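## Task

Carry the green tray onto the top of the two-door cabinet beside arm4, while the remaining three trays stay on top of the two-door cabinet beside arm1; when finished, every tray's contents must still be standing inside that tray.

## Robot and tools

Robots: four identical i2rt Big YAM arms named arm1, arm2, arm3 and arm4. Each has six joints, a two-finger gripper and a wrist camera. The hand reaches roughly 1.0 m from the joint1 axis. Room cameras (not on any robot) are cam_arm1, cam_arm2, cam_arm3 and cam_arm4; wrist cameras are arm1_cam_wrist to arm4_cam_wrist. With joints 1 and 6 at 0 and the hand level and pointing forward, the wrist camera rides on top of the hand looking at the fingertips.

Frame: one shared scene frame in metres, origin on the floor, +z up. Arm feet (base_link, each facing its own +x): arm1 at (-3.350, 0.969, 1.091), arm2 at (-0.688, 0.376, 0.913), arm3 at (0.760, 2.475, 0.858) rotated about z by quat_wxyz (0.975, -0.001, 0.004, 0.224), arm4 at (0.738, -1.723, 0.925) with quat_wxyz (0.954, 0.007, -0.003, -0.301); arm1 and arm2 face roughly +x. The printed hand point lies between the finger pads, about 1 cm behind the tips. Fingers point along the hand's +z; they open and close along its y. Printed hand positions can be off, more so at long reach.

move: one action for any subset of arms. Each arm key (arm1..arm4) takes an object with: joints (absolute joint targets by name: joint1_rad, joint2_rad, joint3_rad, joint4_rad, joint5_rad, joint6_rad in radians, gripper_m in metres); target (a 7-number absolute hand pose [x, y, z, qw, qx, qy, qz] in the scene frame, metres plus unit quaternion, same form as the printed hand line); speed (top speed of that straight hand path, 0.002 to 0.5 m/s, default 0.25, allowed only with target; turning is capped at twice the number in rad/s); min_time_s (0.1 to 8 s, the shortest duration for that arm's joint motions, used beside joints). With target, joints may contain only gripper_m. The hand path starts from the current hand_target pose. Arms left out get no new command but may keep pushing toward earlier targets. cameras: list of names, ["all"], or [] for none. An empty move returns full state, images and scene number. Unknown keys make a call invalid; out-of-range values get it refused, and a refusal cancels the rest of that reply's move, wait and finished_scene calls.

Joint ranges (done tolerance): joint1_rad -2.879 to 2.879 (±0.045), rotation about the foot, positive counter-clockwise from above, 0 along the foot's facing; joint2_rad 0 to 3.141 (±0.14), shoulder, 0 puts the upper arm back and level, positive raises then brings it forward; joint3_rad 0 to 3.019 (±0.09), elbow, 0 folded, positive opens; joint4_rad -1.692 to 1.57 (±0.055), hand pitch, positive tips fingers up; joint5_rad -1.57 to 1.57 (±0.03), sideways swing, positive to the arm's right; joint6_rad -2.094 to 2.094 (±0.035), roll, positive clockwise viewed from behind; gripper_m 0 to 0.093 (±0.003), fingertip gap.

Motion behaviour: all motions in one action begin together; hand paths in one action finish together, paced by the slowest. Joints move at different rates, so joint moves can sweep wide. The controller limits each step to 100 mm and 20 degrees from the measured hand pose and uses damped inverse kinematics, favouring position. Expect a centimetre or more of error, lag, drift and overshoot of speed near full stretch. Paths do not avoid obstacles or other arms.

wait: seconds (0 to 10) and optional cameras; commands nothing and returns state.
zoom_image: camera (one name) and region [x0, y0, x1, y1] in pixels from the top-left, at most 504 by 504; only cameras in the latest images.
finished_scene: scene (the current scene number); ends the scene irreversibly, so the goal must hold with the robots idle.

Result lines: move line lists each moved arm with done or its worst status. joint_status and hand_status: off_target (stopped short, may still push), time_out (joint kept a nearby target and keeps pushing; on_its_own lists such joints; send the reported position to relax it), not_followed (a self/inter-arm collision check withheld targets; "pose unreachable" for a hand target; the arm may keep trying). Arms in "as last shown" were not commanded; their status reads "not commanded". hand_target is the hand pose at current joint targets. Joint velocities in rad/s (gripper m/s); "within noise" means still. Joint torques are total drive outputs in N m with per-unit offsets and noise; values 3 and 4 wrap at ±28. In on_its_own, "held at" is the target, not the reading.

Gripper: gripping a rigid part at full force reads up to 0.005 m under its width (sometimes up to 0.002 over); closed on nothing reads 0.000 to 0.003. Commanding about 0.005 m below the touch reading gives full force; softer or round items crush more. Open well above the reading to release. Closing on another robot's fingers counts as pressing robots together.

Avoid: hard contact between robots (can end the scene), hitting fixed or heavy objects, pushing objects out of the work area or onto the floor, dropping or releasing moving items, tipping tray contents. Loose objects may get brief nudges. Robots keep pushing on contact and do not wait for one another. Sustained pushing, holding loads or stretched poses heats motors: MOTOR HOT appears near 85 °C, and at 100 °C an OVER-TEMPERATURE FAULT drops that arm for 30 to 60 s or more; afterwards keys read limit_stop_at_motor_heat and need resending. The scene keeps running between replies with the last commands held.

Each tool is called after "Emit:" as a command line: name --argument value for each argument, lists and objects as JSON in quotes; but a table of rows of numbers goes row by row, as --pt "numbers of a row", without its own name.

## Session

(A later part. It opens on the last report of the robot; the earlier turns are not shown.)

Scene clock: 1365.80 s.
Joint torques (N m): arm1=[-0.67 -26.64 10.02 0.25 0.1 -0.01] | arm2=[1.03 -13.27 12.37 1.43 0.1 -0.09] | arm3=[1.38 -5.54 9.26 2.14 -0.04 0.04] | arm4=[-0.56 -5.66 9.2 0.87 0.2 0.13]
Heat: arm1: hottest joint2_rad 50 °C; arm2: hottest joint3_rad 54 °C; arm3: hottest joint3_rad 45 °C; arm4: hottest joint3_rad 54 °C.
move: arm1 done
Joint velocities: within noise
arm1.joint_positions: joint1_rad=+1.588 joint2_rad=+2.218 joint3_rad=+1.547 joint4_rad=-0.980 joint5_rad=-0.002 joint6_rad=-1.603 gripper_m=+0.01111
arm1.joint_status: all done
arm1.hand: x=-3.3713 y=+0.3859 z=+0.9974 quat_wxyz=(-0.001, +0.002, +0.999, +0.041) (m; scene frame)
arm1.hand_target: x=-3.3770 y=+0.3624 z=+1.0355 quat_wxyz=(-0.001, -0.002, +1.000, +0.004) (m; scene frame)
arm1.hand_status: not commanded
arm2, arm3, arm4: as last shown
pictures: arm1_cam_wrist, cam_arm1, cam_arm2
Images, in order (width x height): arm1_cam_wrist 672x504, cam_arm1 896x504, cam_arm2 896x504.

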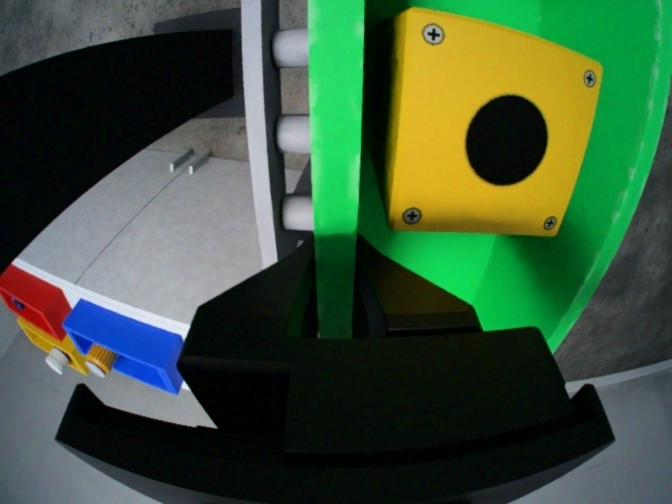

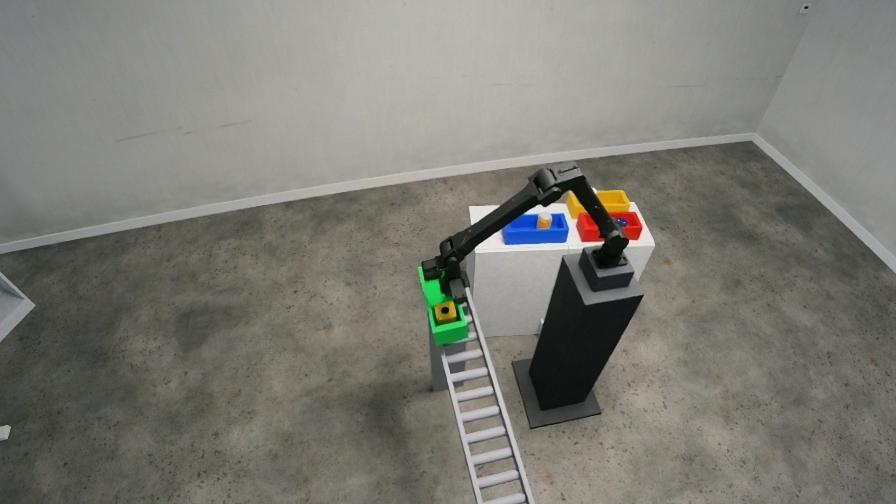

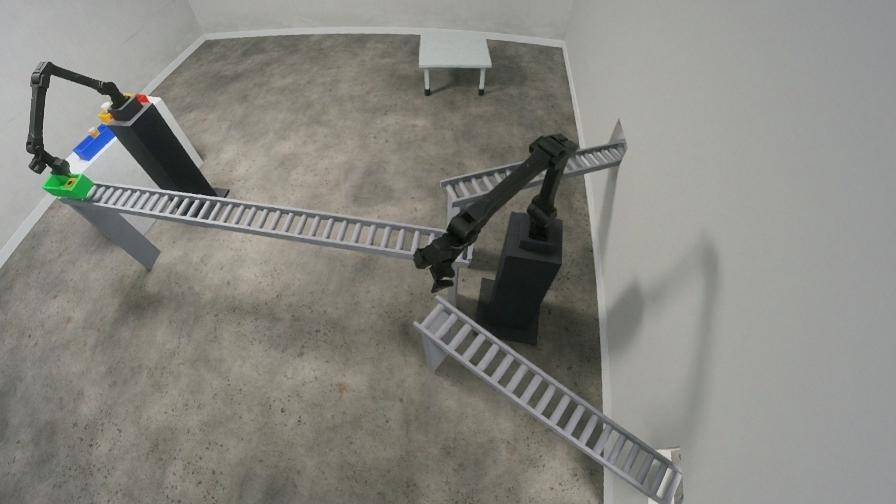

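Emit:
zoom_image --camera "cam_arm1" --region '[405, 250, 505, 370]'

Emit:
zoom_image --camera "arm1_cam_wrist" --region '[140, 0, 476, 280]'

Emit:
zoom_image --camera "cam_arm2" --region '[30, 150, 150, 230]'

Scaled by 4.200 from the camera's 896x504 image, which has a finer 1280x720 frame.

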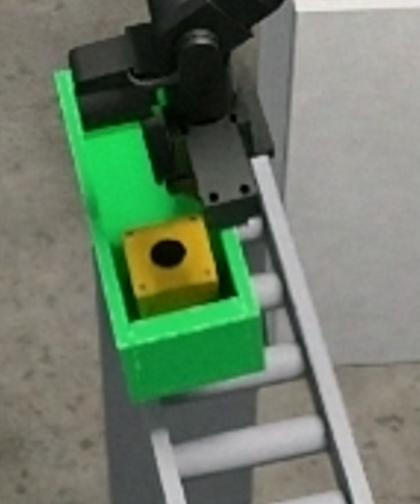

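Scaled by 1.500 from the camera's 672x504 image, which has a finer 960x720 frame.

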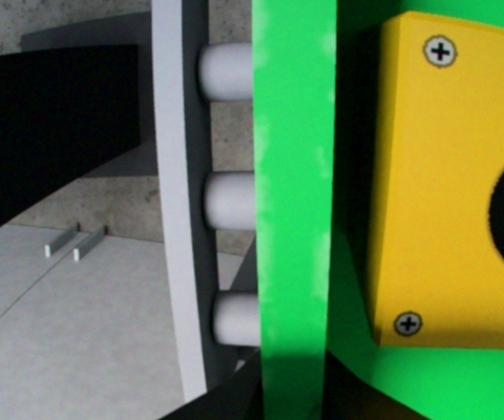

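Scaled by 4.200 from the camera's 896x504 image, which has a finer 1280x720 frame.

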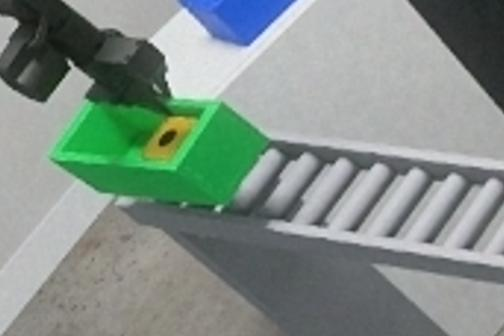

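Emit:
move --arm1 '{"target": [-3.314, 0.425, 0.985, 0, -0.0026, 0.9993, -0.0375], "speed": 0.15}' --cameras '["arm1_cam_wrist", "cam_arm1", "cam_arm2"]'

Emit:
zoom_image --camera "cam_arm1" --region '[405, 250, 505, 370]'

Emit:
zoom_image --camera "arm1_cam_wrist" --region '[140, 0, 476, 280]'

Emit:
zoom_image --camera "cam_arm2" --region '[30, 150, 150, 230]'

Scene clock: 1497.53 s.
Joint torques (N m): arm1=[-0.62 -24.12 6.8 1.36 0.14 0.32] | arm2=[1.61 -13.22 12.38 1.73 0.07 -0.1] | arm3=[1.32 -5.54 9.28 2.09 -0.04 0.05] | arm4=[-0.56 -5.6 9.2 0.94 0.21 0.13]
Heat: arm1: hottest joint2_rad 52 °C; arm2: hottest joint3_rad 54 °C; arm3: hottest joint3_rad 45 °C; arm4: hottest joint3_rad 54 °C.
move: arm1 off_target
Joint velocities: within noise
arm1.joint_positions: joint1_rad=+1.695 joint2_rad=+2.141 joint3_rad=+1.244 joint4_rad=-0.677 joint5_rad=-0.001 joint6_rad=-1.526 gripper_m=+0.01111
arm1.joint_status: not commanded
arm1.hand: x=-3.3138 y=+0.4495 z=+0.9562 quat_wxyz=(-0.002, -0.013, +1.000, +0.003) (m; scene frame)
arm1.hand_target: x=-3.3140 y=+0.4257 z=+0.9851 quat_wxyz=(+0.000, -0.003, +0.999, -0.037) (m; scene frame)
arm1.hand_status: off_target (0.038 m and 4.8 deg from the pose sent, 0.070 m and 9.0 deg at the start)
arm2, arm3, arm4: as last shown
pictures: arm1_cam_wrist, cam_arm1, cam_arm2
Images, in order (width x height): arm1_cam_wrist 672x504, cam_arm1 896x504, cam_arm2 896x504.

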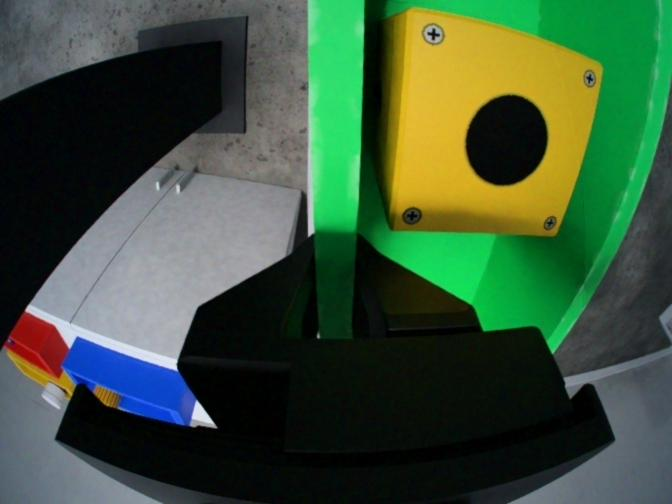

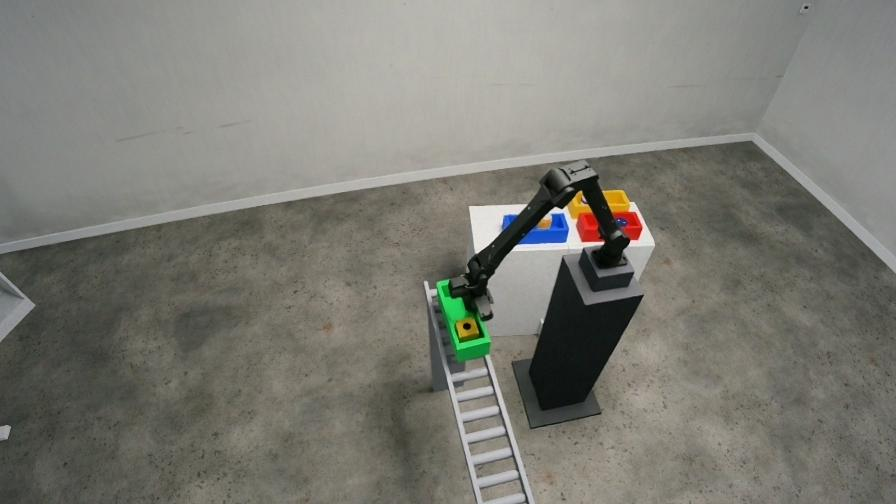

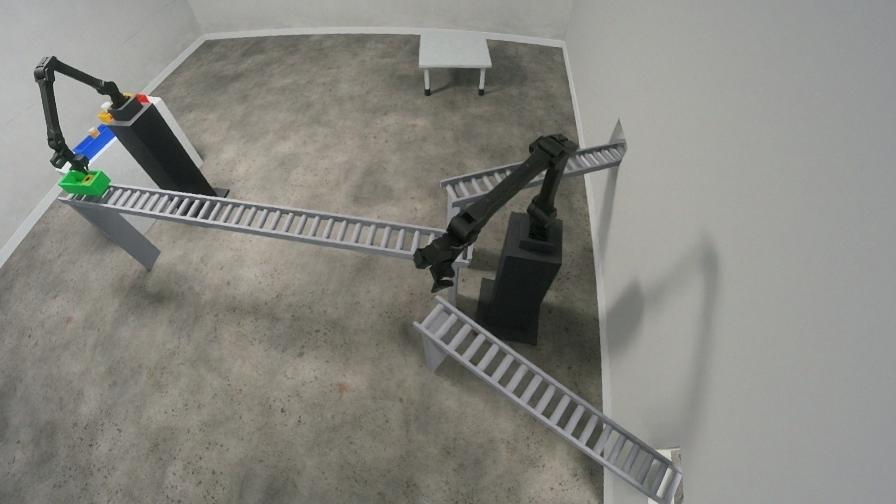

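Scaled by 4.200 from the camera's 896x504 image, which has a finer 1280x720 frame.

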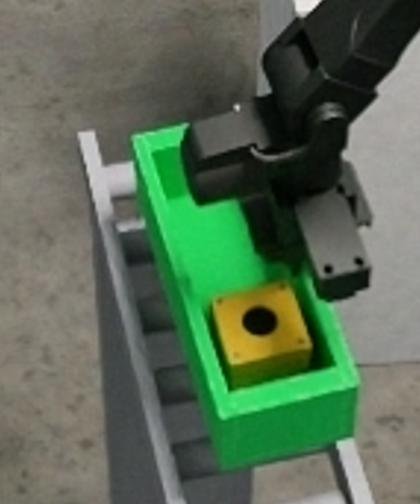

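Scaled by 1.500 from the camera's 672x504 image, which has a finer 960x720 frame.

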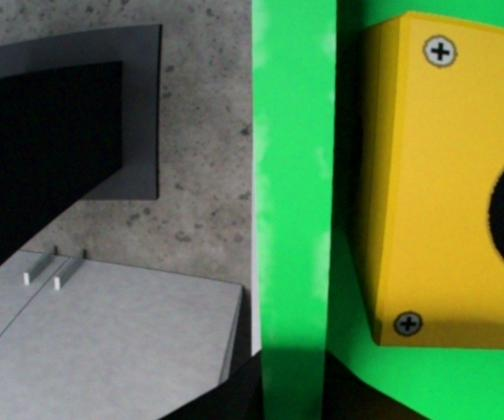

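Scaled by 4.200 from the camera's 896x504 image, which has a finer 1280x720 frame.

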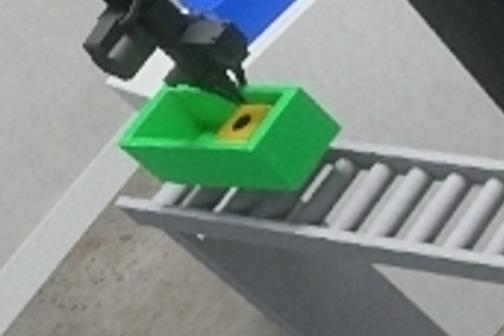

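Emit:
move --arm1 '{"target": [-3.314, 0.414, 0.93, 0, -0.0026, 0.9993, -0.0375], "speed": 0.12}' --cameras '["arm1_cam_wrist", "cam_arm1", "cam_arm2"]'

Emit:
zoom_image --camera "cam_arm1" --region '[405, 250, 505, 370]'

Emit:
zoom_image --camera "cam_arm2" --region '[30, 150, 150, 230]'

Emit:
zoom_image --camera "arm1_cam_wrist" --region '[140, 0, 476, 280]'

Scene clock: 1531.70 s.
Joint torques (N m): arm1=[-0.56 -22.24 8.88 1.13 -0.05 0.24] | arm2=[0.91 -13.27 12.37 1.84 0.1 -0.1] | arm3=[1.38 -5.42 9.25 2.11 -0.04 0.04] | arm4=[-0.85 -5.48 9.2 0.94 0.22 0.14]
Heat: arm1: hottest joint2_rad 45 °C; arm2: hottest joint3_rad 55 °C; arm3: hottest joint3_rad 45 °C; arm4: hottest joint3_rad 54 °C.
move: arm1 off_target
Joint velocities: within noise
arm1.joint_positions: joint1_rad=+1.695 joint2_rad=+2.235 joint3_rad=+1.257 joint4_rad=-0.587 joint5_rad=+0.005 joint6_rad=-1.519 gripper_m=+0.01111
arm1.joint_status: not commanded
arm1.hand: x=-3.3149 y=+0.4464 z=+0.9124 quat_wxyz=(-0.005, -0.009, +1.000, -0.002) (m; scene frame)
arm1.hand_target: x=-3.3141 y=+0.4151 z=+0.9312 quat_wxyz=(+0.000, -0.003, +0.999, -0.038) (m; scene frame)
arm1.hand_status: off_target (0.037 m and 4.1 deg from the pose sent, 0.044 m and 4.8 deg at the start)
arm2, arm3, arm4: as last shown
pictures: arm1_cam_wrist, cam_arm1, cam_arm2
Images, in order (width x height): arm1_cam_wrist 672x504, cam_arm1 896x504, cam_arm2 896x504.

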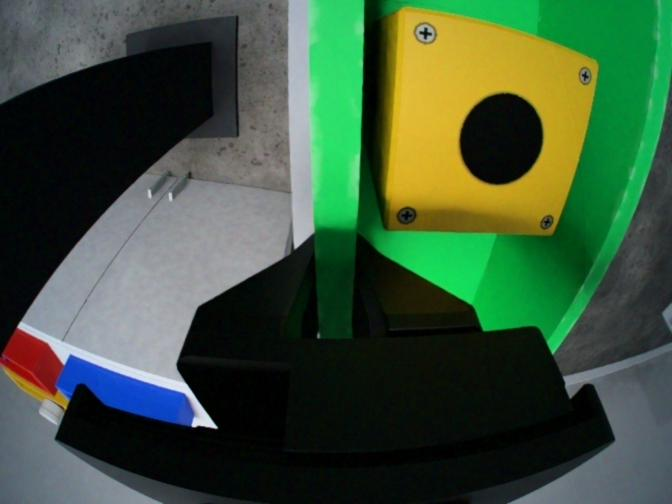

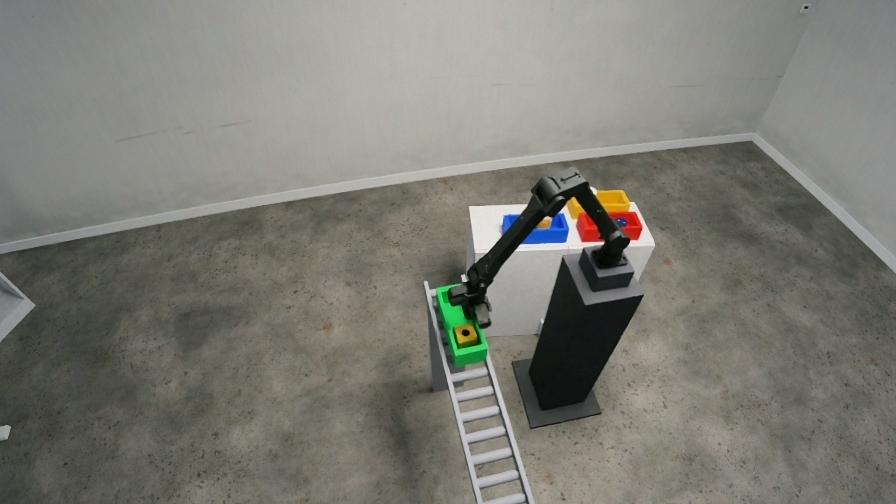

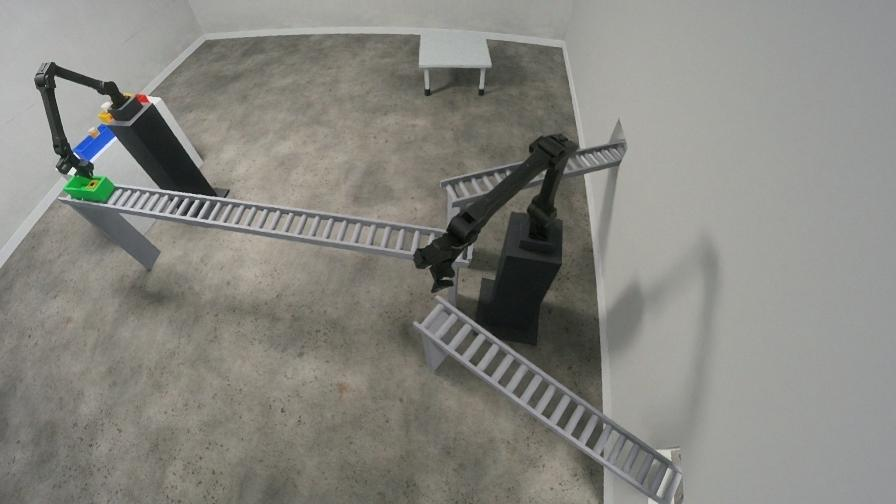

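Scaled by 4.200 from the camera's 896x504 image, which has a finer 1280x720 frame.

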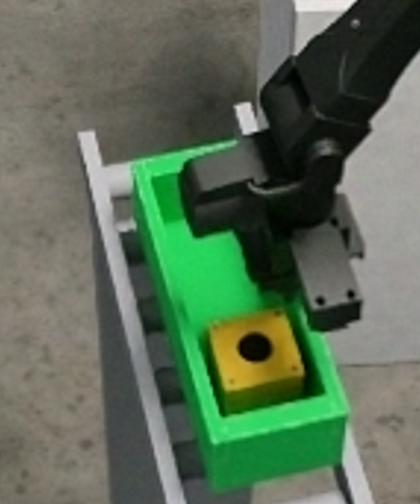

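Scaled by 4.200 from the camera's 896x504 image, which has a finer 1280x720 frame.

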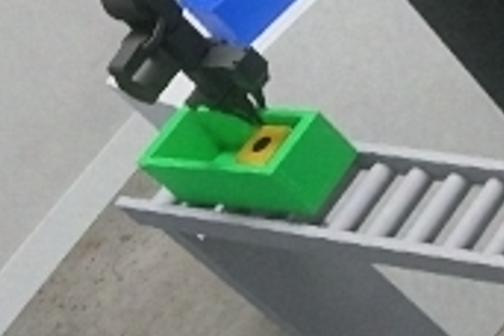

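Scaled by 1.500 from the camera's 672x504 image, which has a finer 960x720 frame.

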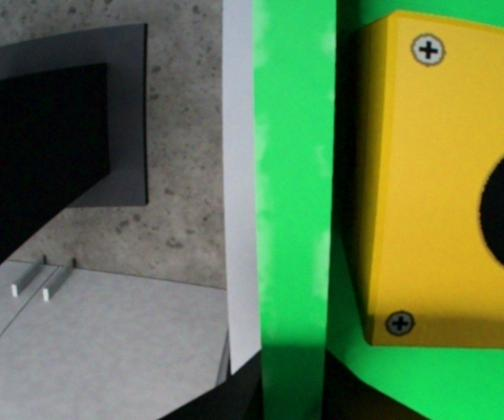

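Emit:
move --arm1 '{"target": [-3.314, 0.402, 0.935, 0, -0.0026, 0.9993, -0.0375], "speed": 0.1}' --cameras '["arm1_cam_wrist", "cam_arm1", "cam_arm2"]'

Emit:
zoom_image --camera "cam_arm1" --region '[405, 250, 505, 370]'

Emit:
zoom_image --camera "arm1_cam_wrist" --region '[140, 0, 476, 280]'

Scene clock: 1585.47 s.
Joint torques (N m): arm1=[-0.56 -22.24 9.7 0.5 -0.05 0.24] | arm2=[2.02 -13.45 12.36 1.68 0.02 -0.06] | arm3=[1.32 -5.48 9.25 2.11 -0.04 0.04] | arm4=[-0.79 -5.6 9.33 0.98 0.22 0.15]
Heat: arm1: hottest joint2_rad 43 °C; arm2: hottest joint3_rad 55 °C; arm3: hottest joint3_rad 45 °C; arm4: hottest joint3_rad 54 °C.
move: arm1 off_target
Joint velocities: within noise
arm1.joint_positions: joint1_rad=+1.695 joint2_rad=+2.243 joint3_rad=+1.292 joint4_rad=-0.601 joint5_rad=+0.005 joint6_rad=-1.519 gripper_m=+0.01111
arm1.joint_status: not commanded
arm1.hand: x=-3.3139 y=+0.4331 z=+0.9160 quat_wxyz=(-0.005, -0.009, +1.000, -0.009) (m; scene frame)
arm1.hand_target: x=-3.3142 y=+0.4031 z=+0.9361 quat_wxyz=(+0.000, -0.003, +0.999, -0.038) (m; scene frame)
arm1.hand_status: off_target (0.036 m and 3.5 deg from the pose sent, 0.050 m and 4.1 deg at the start)
arm2, arm3, arm4: as last shown
pictures: arm1_cam_wrist, cam_arm1, cam_arm2
Images, in order (width x height): arm1_cam_wrist 672x504, cam_arm1 896x504, cam_arm2 896x504.

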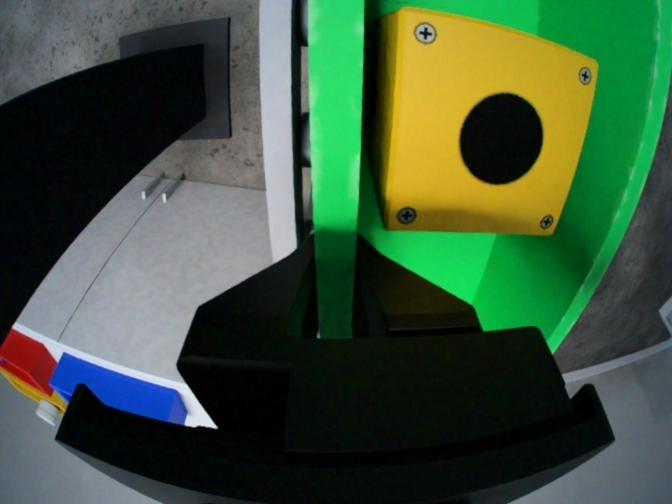

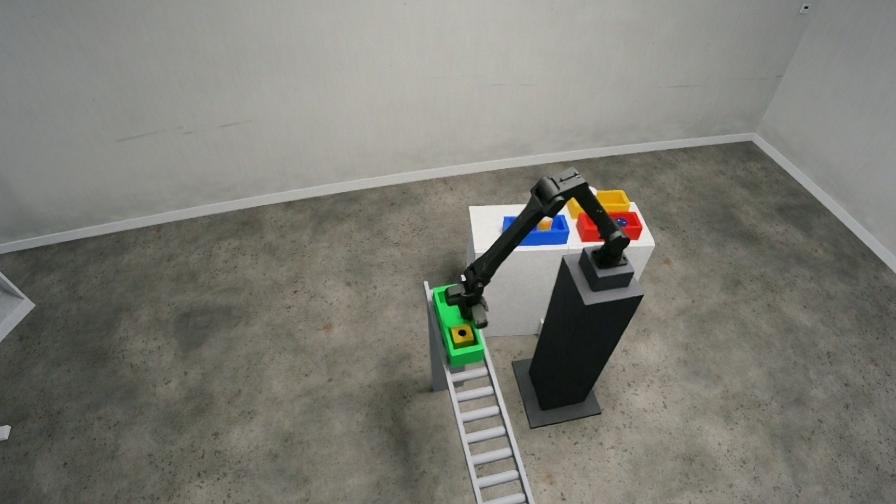

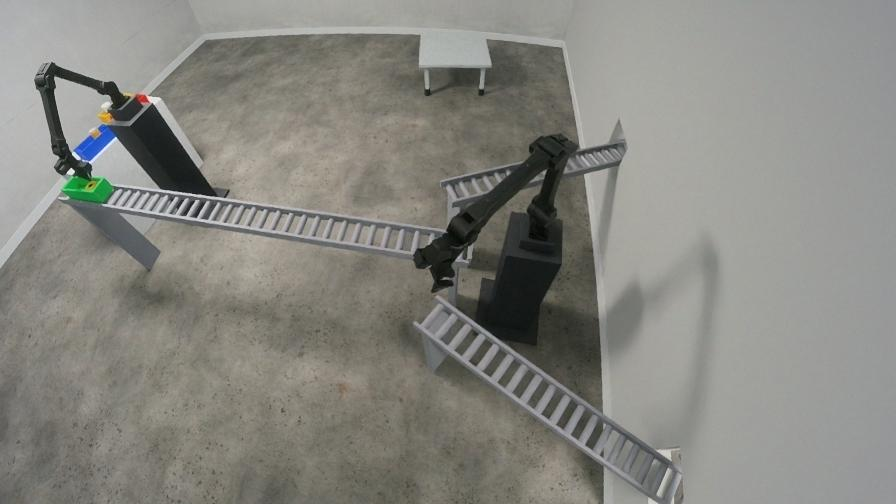

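Scaled by 4.200 from the camera's 896x504 image, which has a finer 1280x720 frame.

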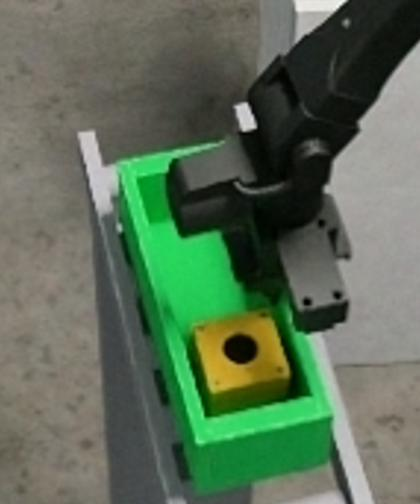

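Scaled by 1.500 from the camera's 672x504 image, which has a finer 960x720 frame.

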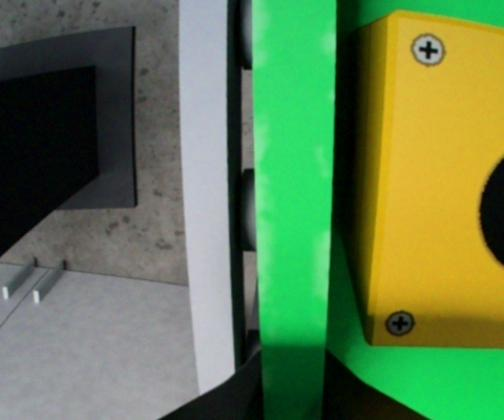

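Emit:
move --arm1 '{"target": [-3.314, 0.412, 0.932, 0, -0.0026, 0.9993, -0.0375], "speed": 0.1}' --cameras '["arm1_cam_wrist", "cam_arm1"]'

Emit:
zoom_image --camera "arm1_cam_wrist" --region '[224, 0, 392, 280]'

Emit:
zoom_image --camera "cam_arm1" --region '[405, 250, 505, 370]'

Scene clock: 1607.27 s.
Joint torques (N m): arm1=[-0.79 -23.06 6.75 1.42 -0.05 0.25] | arm2=[0.97 -13.98 12.27 1.72 0.12 -0.07] | arm3=[1.32 -5.54 9.26 2.11 -0.04 0.04] | arm4=[-0.62 -5.36 9.21 0.87 0.23 0.15]
Heat: arm1: hottest joint2_rad 42 °C; arm2: hottest joint3_rad 55 °C; arm3: hottest joint3_rad 45 °C; arm4: hottest joint3_rad 54 °C.
move: arm1 off_target
Joint velocities: within noise
arm1.joint_positions: joint1_rad=+1.695 joint2_rad=+2.244 joint3_rad=+1.292 joint4_rad=-0.601 joint5_rad=+0.005 joint6_rad=-1.519 gripper_m=+0.01111
arm1.joint_status: not commanded
arm1.hand: x=-3.3139 y=+0.4334 z=+0.9154 quat_wxyz=(-0.005, -0.009, +1.000, -0.008) (m; scene frame)
arm1.hand_target: x=-3.3141 y=+0.4125 z=+0.9325 quat_wxyz=(+0.000, -0.003, +0.999, -0.038) (m; scene frame)
arm1.hand_status: off_target (0.027 m and 3.5 deg from the pose sent, 0.027 m and 3.5 deg at the start)
arm2, arm3, arm4: as last shown
pictures: arm1_cam_wrist, cam_arm1
Images, in order (width x height): arm1_cam_wrist 672x504, cam_arm1 896x504.

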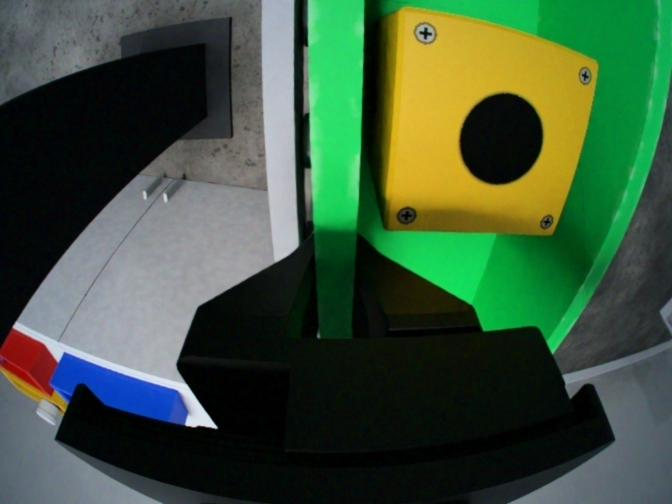

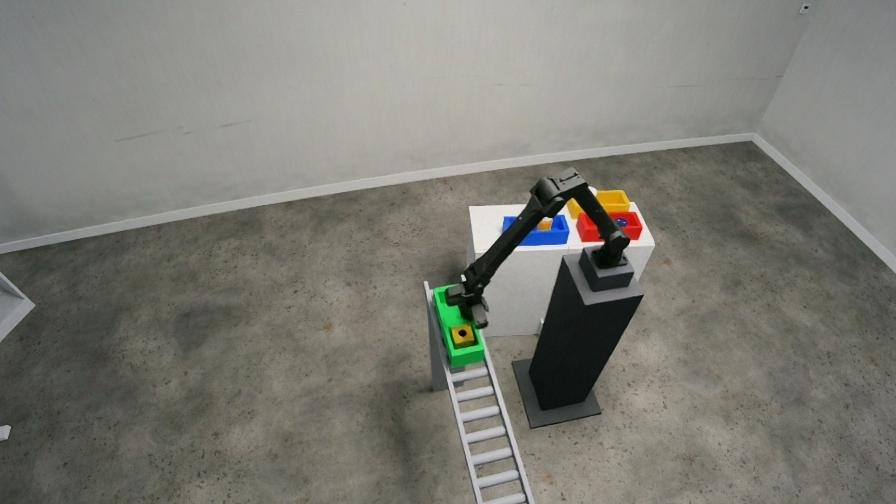

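Scaled by 1.800 from the camera's 672x504 image, which has a finer 960x720 frame.

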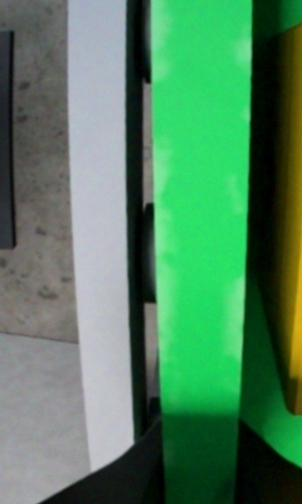

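Scaled by 4.200 from the camera's 896x504 image, which has a finer 1280x720 frame.

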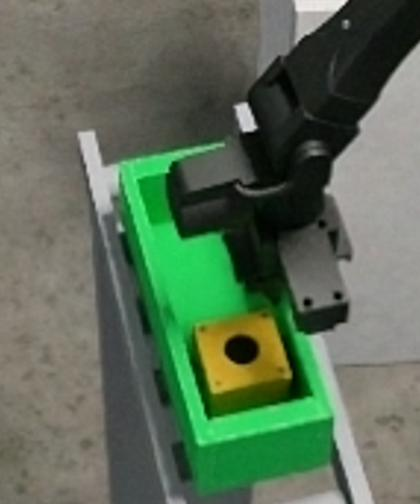

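Emit:
move --arm1 '{"target": [-3.314, 0.412, 0.9, 0, -0.0026, 0.9993, -0.0375], "speed": 0.08}' --cameras '["arm1_cam_wrist", "cam_arm1", "cam_arm2"]'

Emit:
zoom_image --camera "arm1_cam_wrist" --region '[224, 0, 392, 280]'

Emit:
zoom_image --camera "cam_arm1" --region '[405, 250, 505, 370]'

Emit:
zoom_image --camera "cam_arm2" --region '[30, 150, 150, 230]'

Scene clock: 1633.60 s.
Joint torques (N m): arm1=[-0.67 -19.9 7.77 1.88 -0.12 0.24] | arm2=[1.79 -13.27 12.66 1.76 0.07 -0.13] | arm3=[1.38 -5.42 9.25 2.1 -0.03 0.04] | arm4=[-0.5 -5.48 9.2 0.91 0.23 0.14]
Heat: arm1: hottest joint2_rad 42 °C; arm2: hottest joint3_rad 55 °C; arm3: hottest joint3_rad 45 °C; arm4: hottest joint3_rad 54 °C.
move: arm1 off_target
Joint velocities: within noise
arm1.joint_positions: joint1_rad=+1.695 joint2_rad=+2.268 joint3_rad=+1.292 joint4_rad=-0.557 joint5_rad=+0.007 joint6_rad=-1.519 gripper_m=+0.01111
arm1.joint_status: not commanded
arm1.hand: x=-3.3141 y=+0.4300 z=+0.9033 quat_wxyz=(-0.005, -0.009, +1.000, -0.018) (m; scene frame)
arm1.hand_target: x=-3.3141 y=+0.4125 z=+0.9006 quat_wxyz=(+0.000, -0.003, +0.999, -0.038) (m; scene frame)
arm1.hand_status: off_target (0.018 m and 2.4 deg from the pose sent, 0.026 m and 3.5 deg at the start)
arm2, arm3, arm4: as last shown
pictures: arm1_cam_wrist, cam_arm1, cam_arm2
Images, in order (width x height): arm1_cam_wrist 672x504, cam_arm1 896x504, cam_arm2 896x504.

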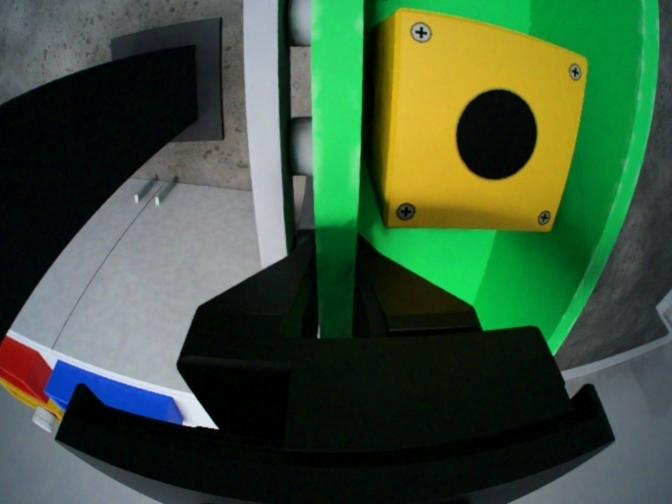

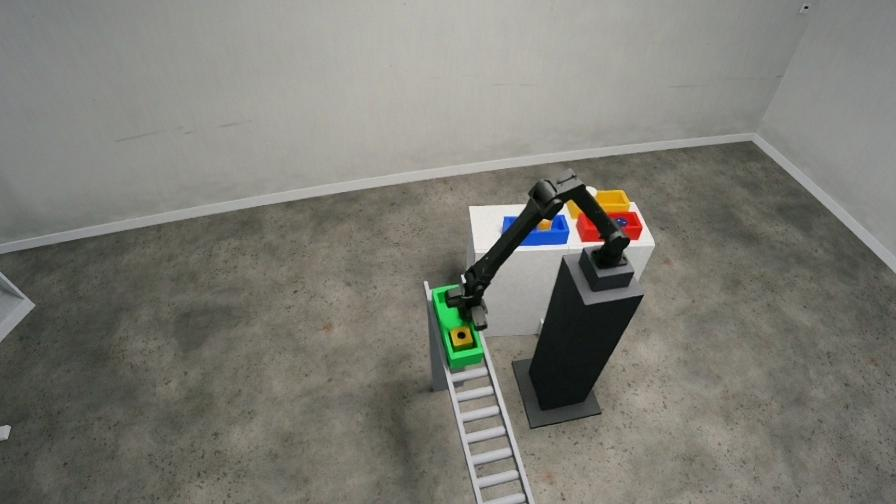

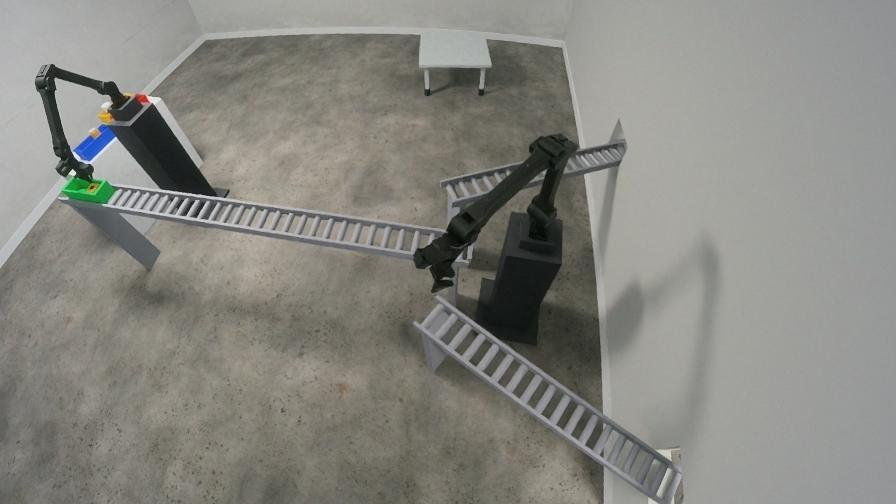

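Scaled by 1.800 from the camera's 672x504 image, which has a finer 960x720 frame.

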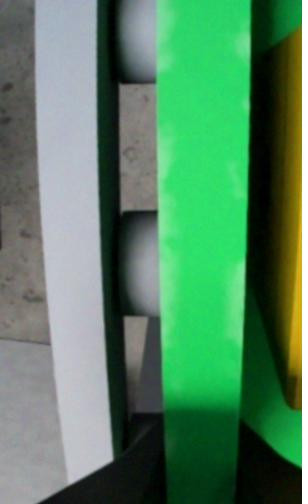

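Scaled by 4.200 from the camera's 896x504 image, which has a finer 1280x720 frame.

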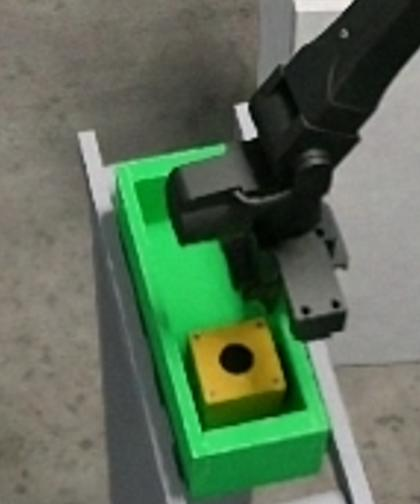

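Scaled by 4.200 from the camera's 896x504 image, which has a finer 1280x720 frame.

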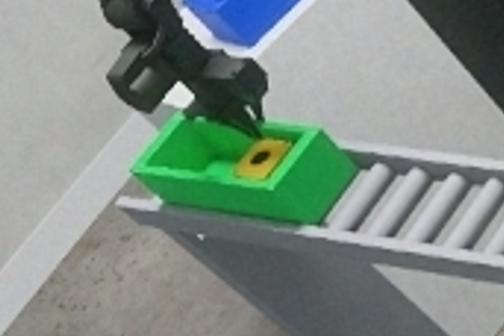

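Emit:
move --arm1 '{"target": [-3.314, 0.424, 0.95, 0, -0.0026, 0.9993, -0.0375], "speed": 0.1}' --cameras '["arm1_cam_wrist", "cam_arm1"]'

Emit:
zoom_image --camera "arm1_cam_wrist" --region '[224, 0, 392, 280]'

Emit:
zoom_image --camera "cam_arm1" --region '[405, 250, 505, 370]'

Scene clock: 1662.67 s.
Joint torques (N m): arm1=[-0.62 -24.59 6.15 0.5 -0.01 0.22] | arm2=[1.96 -13.39 12.68 1.76 0.04 -0.11] | arm3=[1.38 -5.42 9.26 2.13 -0.04 0.04] | arm4=[-0.73 -5.54 9.24 0.94 0.21 0.15]
Heat: arm1: hottest joint2_rad 42 °C; arm2: hottest joint3_rad 55 °C; arm3: hottest joint3_rad 46 °C; arm4: hottest joint3_rad 54 °C.
move: arm1 off_target
Joint velocities: within noise
arm1.joint_positions: joint1_rad=+1.695 joint2_rad=+2.212 joint3_rad=+1.252 joint4_rad=-0.586 joint5_rad=+0.004 joint6_rad=-1.514 gripper_m=+0.01111
arm1.joint_status: not commanded
arm1.hand: x=-3.3143 y=+0.4424 z=+0.9227 quat_wxyz=(-0.004, -0.007, +1.000, -0.011) (m; scene frame)
arm1.hand_target: x=-3.3141 y=+0.4245 z=+0.9495 quat_wxyz=(+0.000, -0.003, +0.999, -0.037) (m; scene frame)
arm1.hand_status: off_target (0.033 m and 3.1 deg from the pose sent, 0.047 m and 2.4 deg at the start)
arm2.joint_positions: joint1_rad=+0.872 joint2_rad=+1.554 joint3_rad=+1.345 joint4_rad=-0.820 joint5_rad=+0.171 joint6_rad=+0.268 gripper_m=+0.09396
arm2.joint_status: not commanded
arm2.hand: x=-1.1099 y=-0.0309 z=+1.1294 quat_wxyz=(+0.063, +0.931, +0.240, -0.269) (m; scene frame)
arm2.hand_target: x=-1.1189 y=-0.0489 z=+1.1505 quat_wxyz=(+0.078, +0.921, +0.246, -0.291) (m; scene frame)
arm2.hand_status: not commanded
arm3, arm4: as last shown
pictures: arm1_cam_wrist, cam_arm1
Images, in order (width x height): arm1_cam_wrist 672x504, cam_arm1 896x504.

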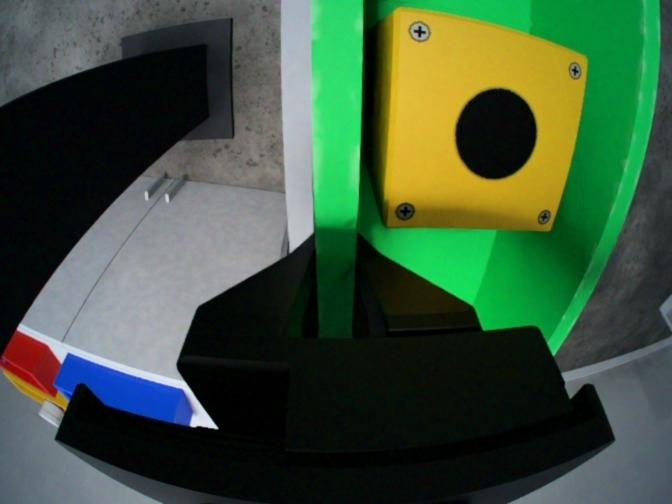

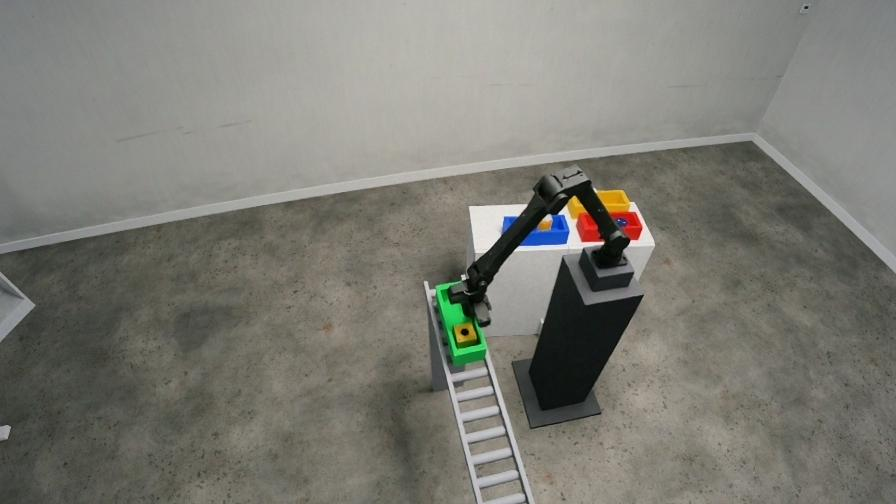

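Scaled by 1.800 from the camera's 672x504 image, which has a finer 960x720 frame.

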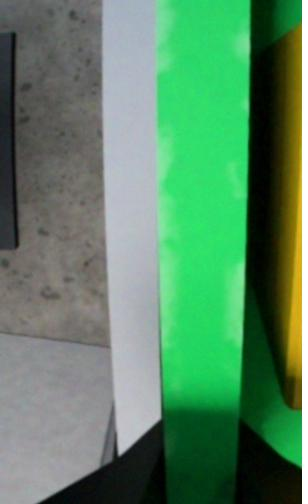

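Scaled by 4.200 from the camera's 896x504 image, which has a finer 1280x720 frame.

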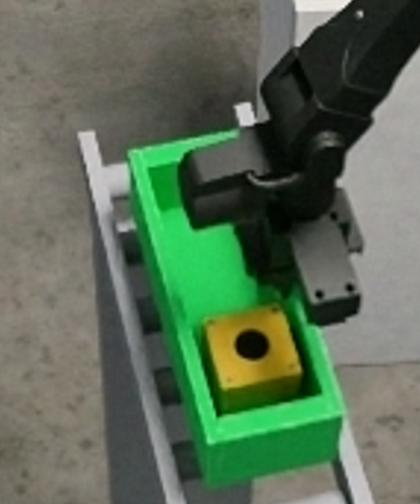

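Emit:
move --arm1 '{"target": [-3.314, 0.425, 0.905, 0, -0.0026, 0.9993, -0.0375], "speed": 0.08}' --cameras '["arm1_cam_wrist", "cam_arm1", "cam_arm2"]'

Emit:
zoom_image --camera "arm1_cam_wrist" --region '[224, 0, 392, 280]'

Emit:
zoom_image --camera "cam_arm1" --region '[405, 250, 505, 370]'

Emit:
zoom_image --camera "cam_arm2" --region '[30, 150, 150, 230]'

Scene clock: 1691.27 s.
Joint torques (N m): arm1=[-0.38 -20.48 6.94 1.63 0.01 0.21] | arm2=[2.14 -12.75 12.45 1.36 0.11 -0.11] | arm3=[1.38 -5.42 9.28 2.11 -0.04 0.05] | arm4=[-0.91 -5.6 9.26 0.98 0.21 0.15]
Heat: arm1: hottest joint2_rad 43 °C; arm2: hottest joint3_rad 55 °C; arm3: hottest joint3_rad 46 °C; arm4: hottest joint3_rad 55 °C.
move: arm1 off_target
Joint velocities: within noise
arm1.joint_positions: joint1_rad=+1.695 joint2_rad=+2.251 joint3_rad=+1.252 joint4_rad=-0.535 joint5_rad=+0.003 joint6_rad=-1.514 gripper_m=+0.01111
arm1.joint_status: not commanded
arm1.hand: x=-3.3143 y=+0.4417 z=+0.9032 quat_wxyz=(-0.003, -0.007, +1.000, -0.018) (m; scene frame)
arm1.hand_target: x=-3.3140 y=+0.4253 z=+0.9055 quat_wxyz=(+0.000, -0.003, +0.999, -0.037) (m; scene frame)
arm1.hand_status: off_target (0.017 m and 2.4 deg from the pose sent, 0.025 m and 3.1 deg at the start)
arm2: as last shown
arm3.joint_positions: joint1_rad=-0.464 joint2_rad=+1.195 joint3_rad=+2.162 joint4_rad=-0.617 joint5_rad=+0.120 joint6_rad=+0.657 gripper_m=+0.09396
arm3.joint_status: not commanded
arm3.hand: x=+1.1619 y=+2.4521 z=+1.7624 quat_wxyz=(-0.785, -0.234, -0.527, -0.225) (m; scene frame)
arm3.hand_target: x=+1.1491 y=+2.4523 z=+1.7811 quat_wxyz=(-0.798, -0.228, -0.508, -0.230) (m; scene frame)
arm3.hand_status: not commanded
arm4.joint_positions: joint1_rad=+1.145 joint2_rad=+1.197 joint3_rad=+2.167 joint4_rad=-0.591 joint5_rad=+0.009 joint6_rad=+0.000 gripper_m=+0.09396
arm4.joint_status: not commanded
arm4.hand: x=+1.0686 y=-1.5348 z=+1.8453 quat_wxyz=(-0.802, +0.141, -0.537, -0.219) (m; scene frame)
arm4.hand_target: x=+1.0592 y=-1.5391 z=+1.8564 quat_wxyz=(-0.807, +0.136, -0.530, -0.225) (m; scene frame)
arm4.hand_status: not commanded
pictures: arm1_cam_wrist, cam_arm1, cam_arm2
Images, in order (width x height): arm1_cam_wrist 672x504, cam_arm1 896x504, cam_arm2 896x504.

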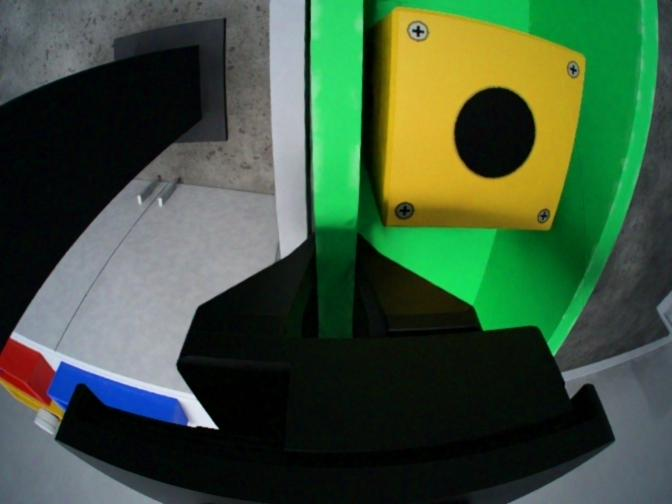

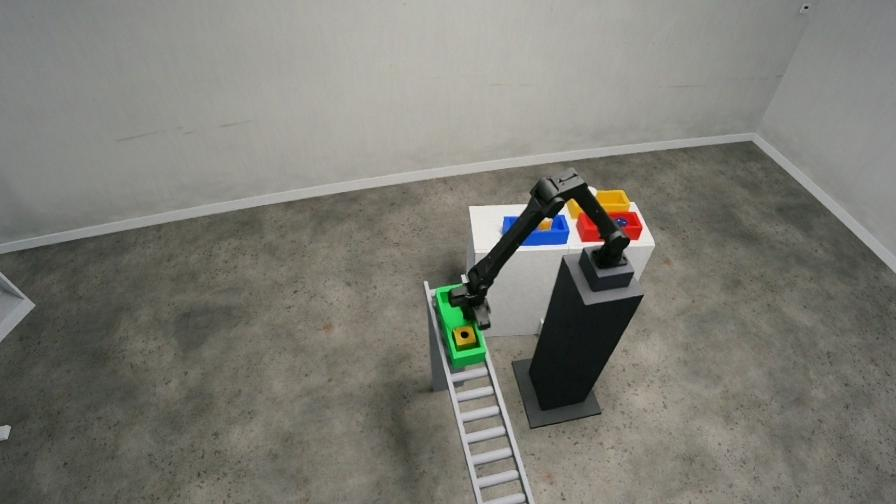

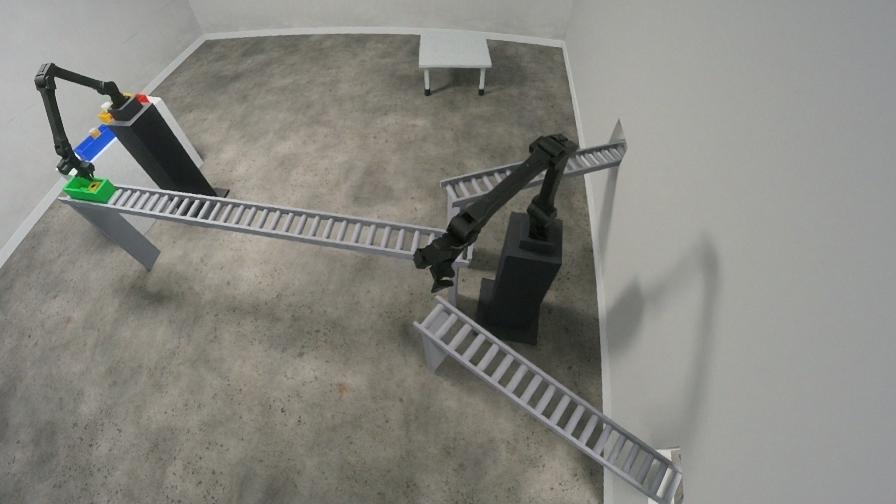

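Scaled by 1.800 from the camera's 672x504 image, which has a finer 960x720 frame.

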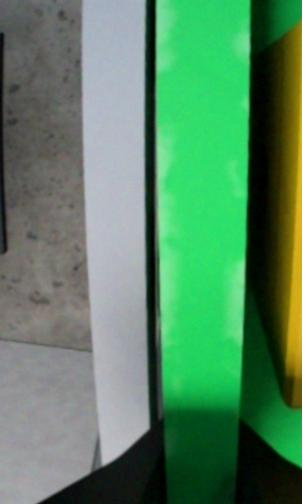

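Scaled by 4.200 from the camera's 896x504 image, which has a finer 1280x720 frame.

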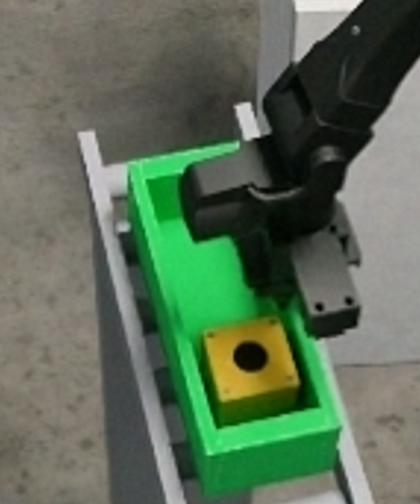

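Scaled by 4.200 from the camera's 896x504 image, which has a finer 1280x720 frame.

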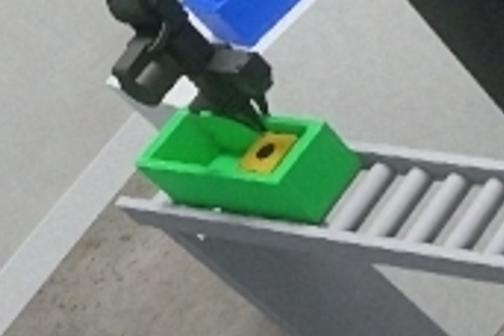

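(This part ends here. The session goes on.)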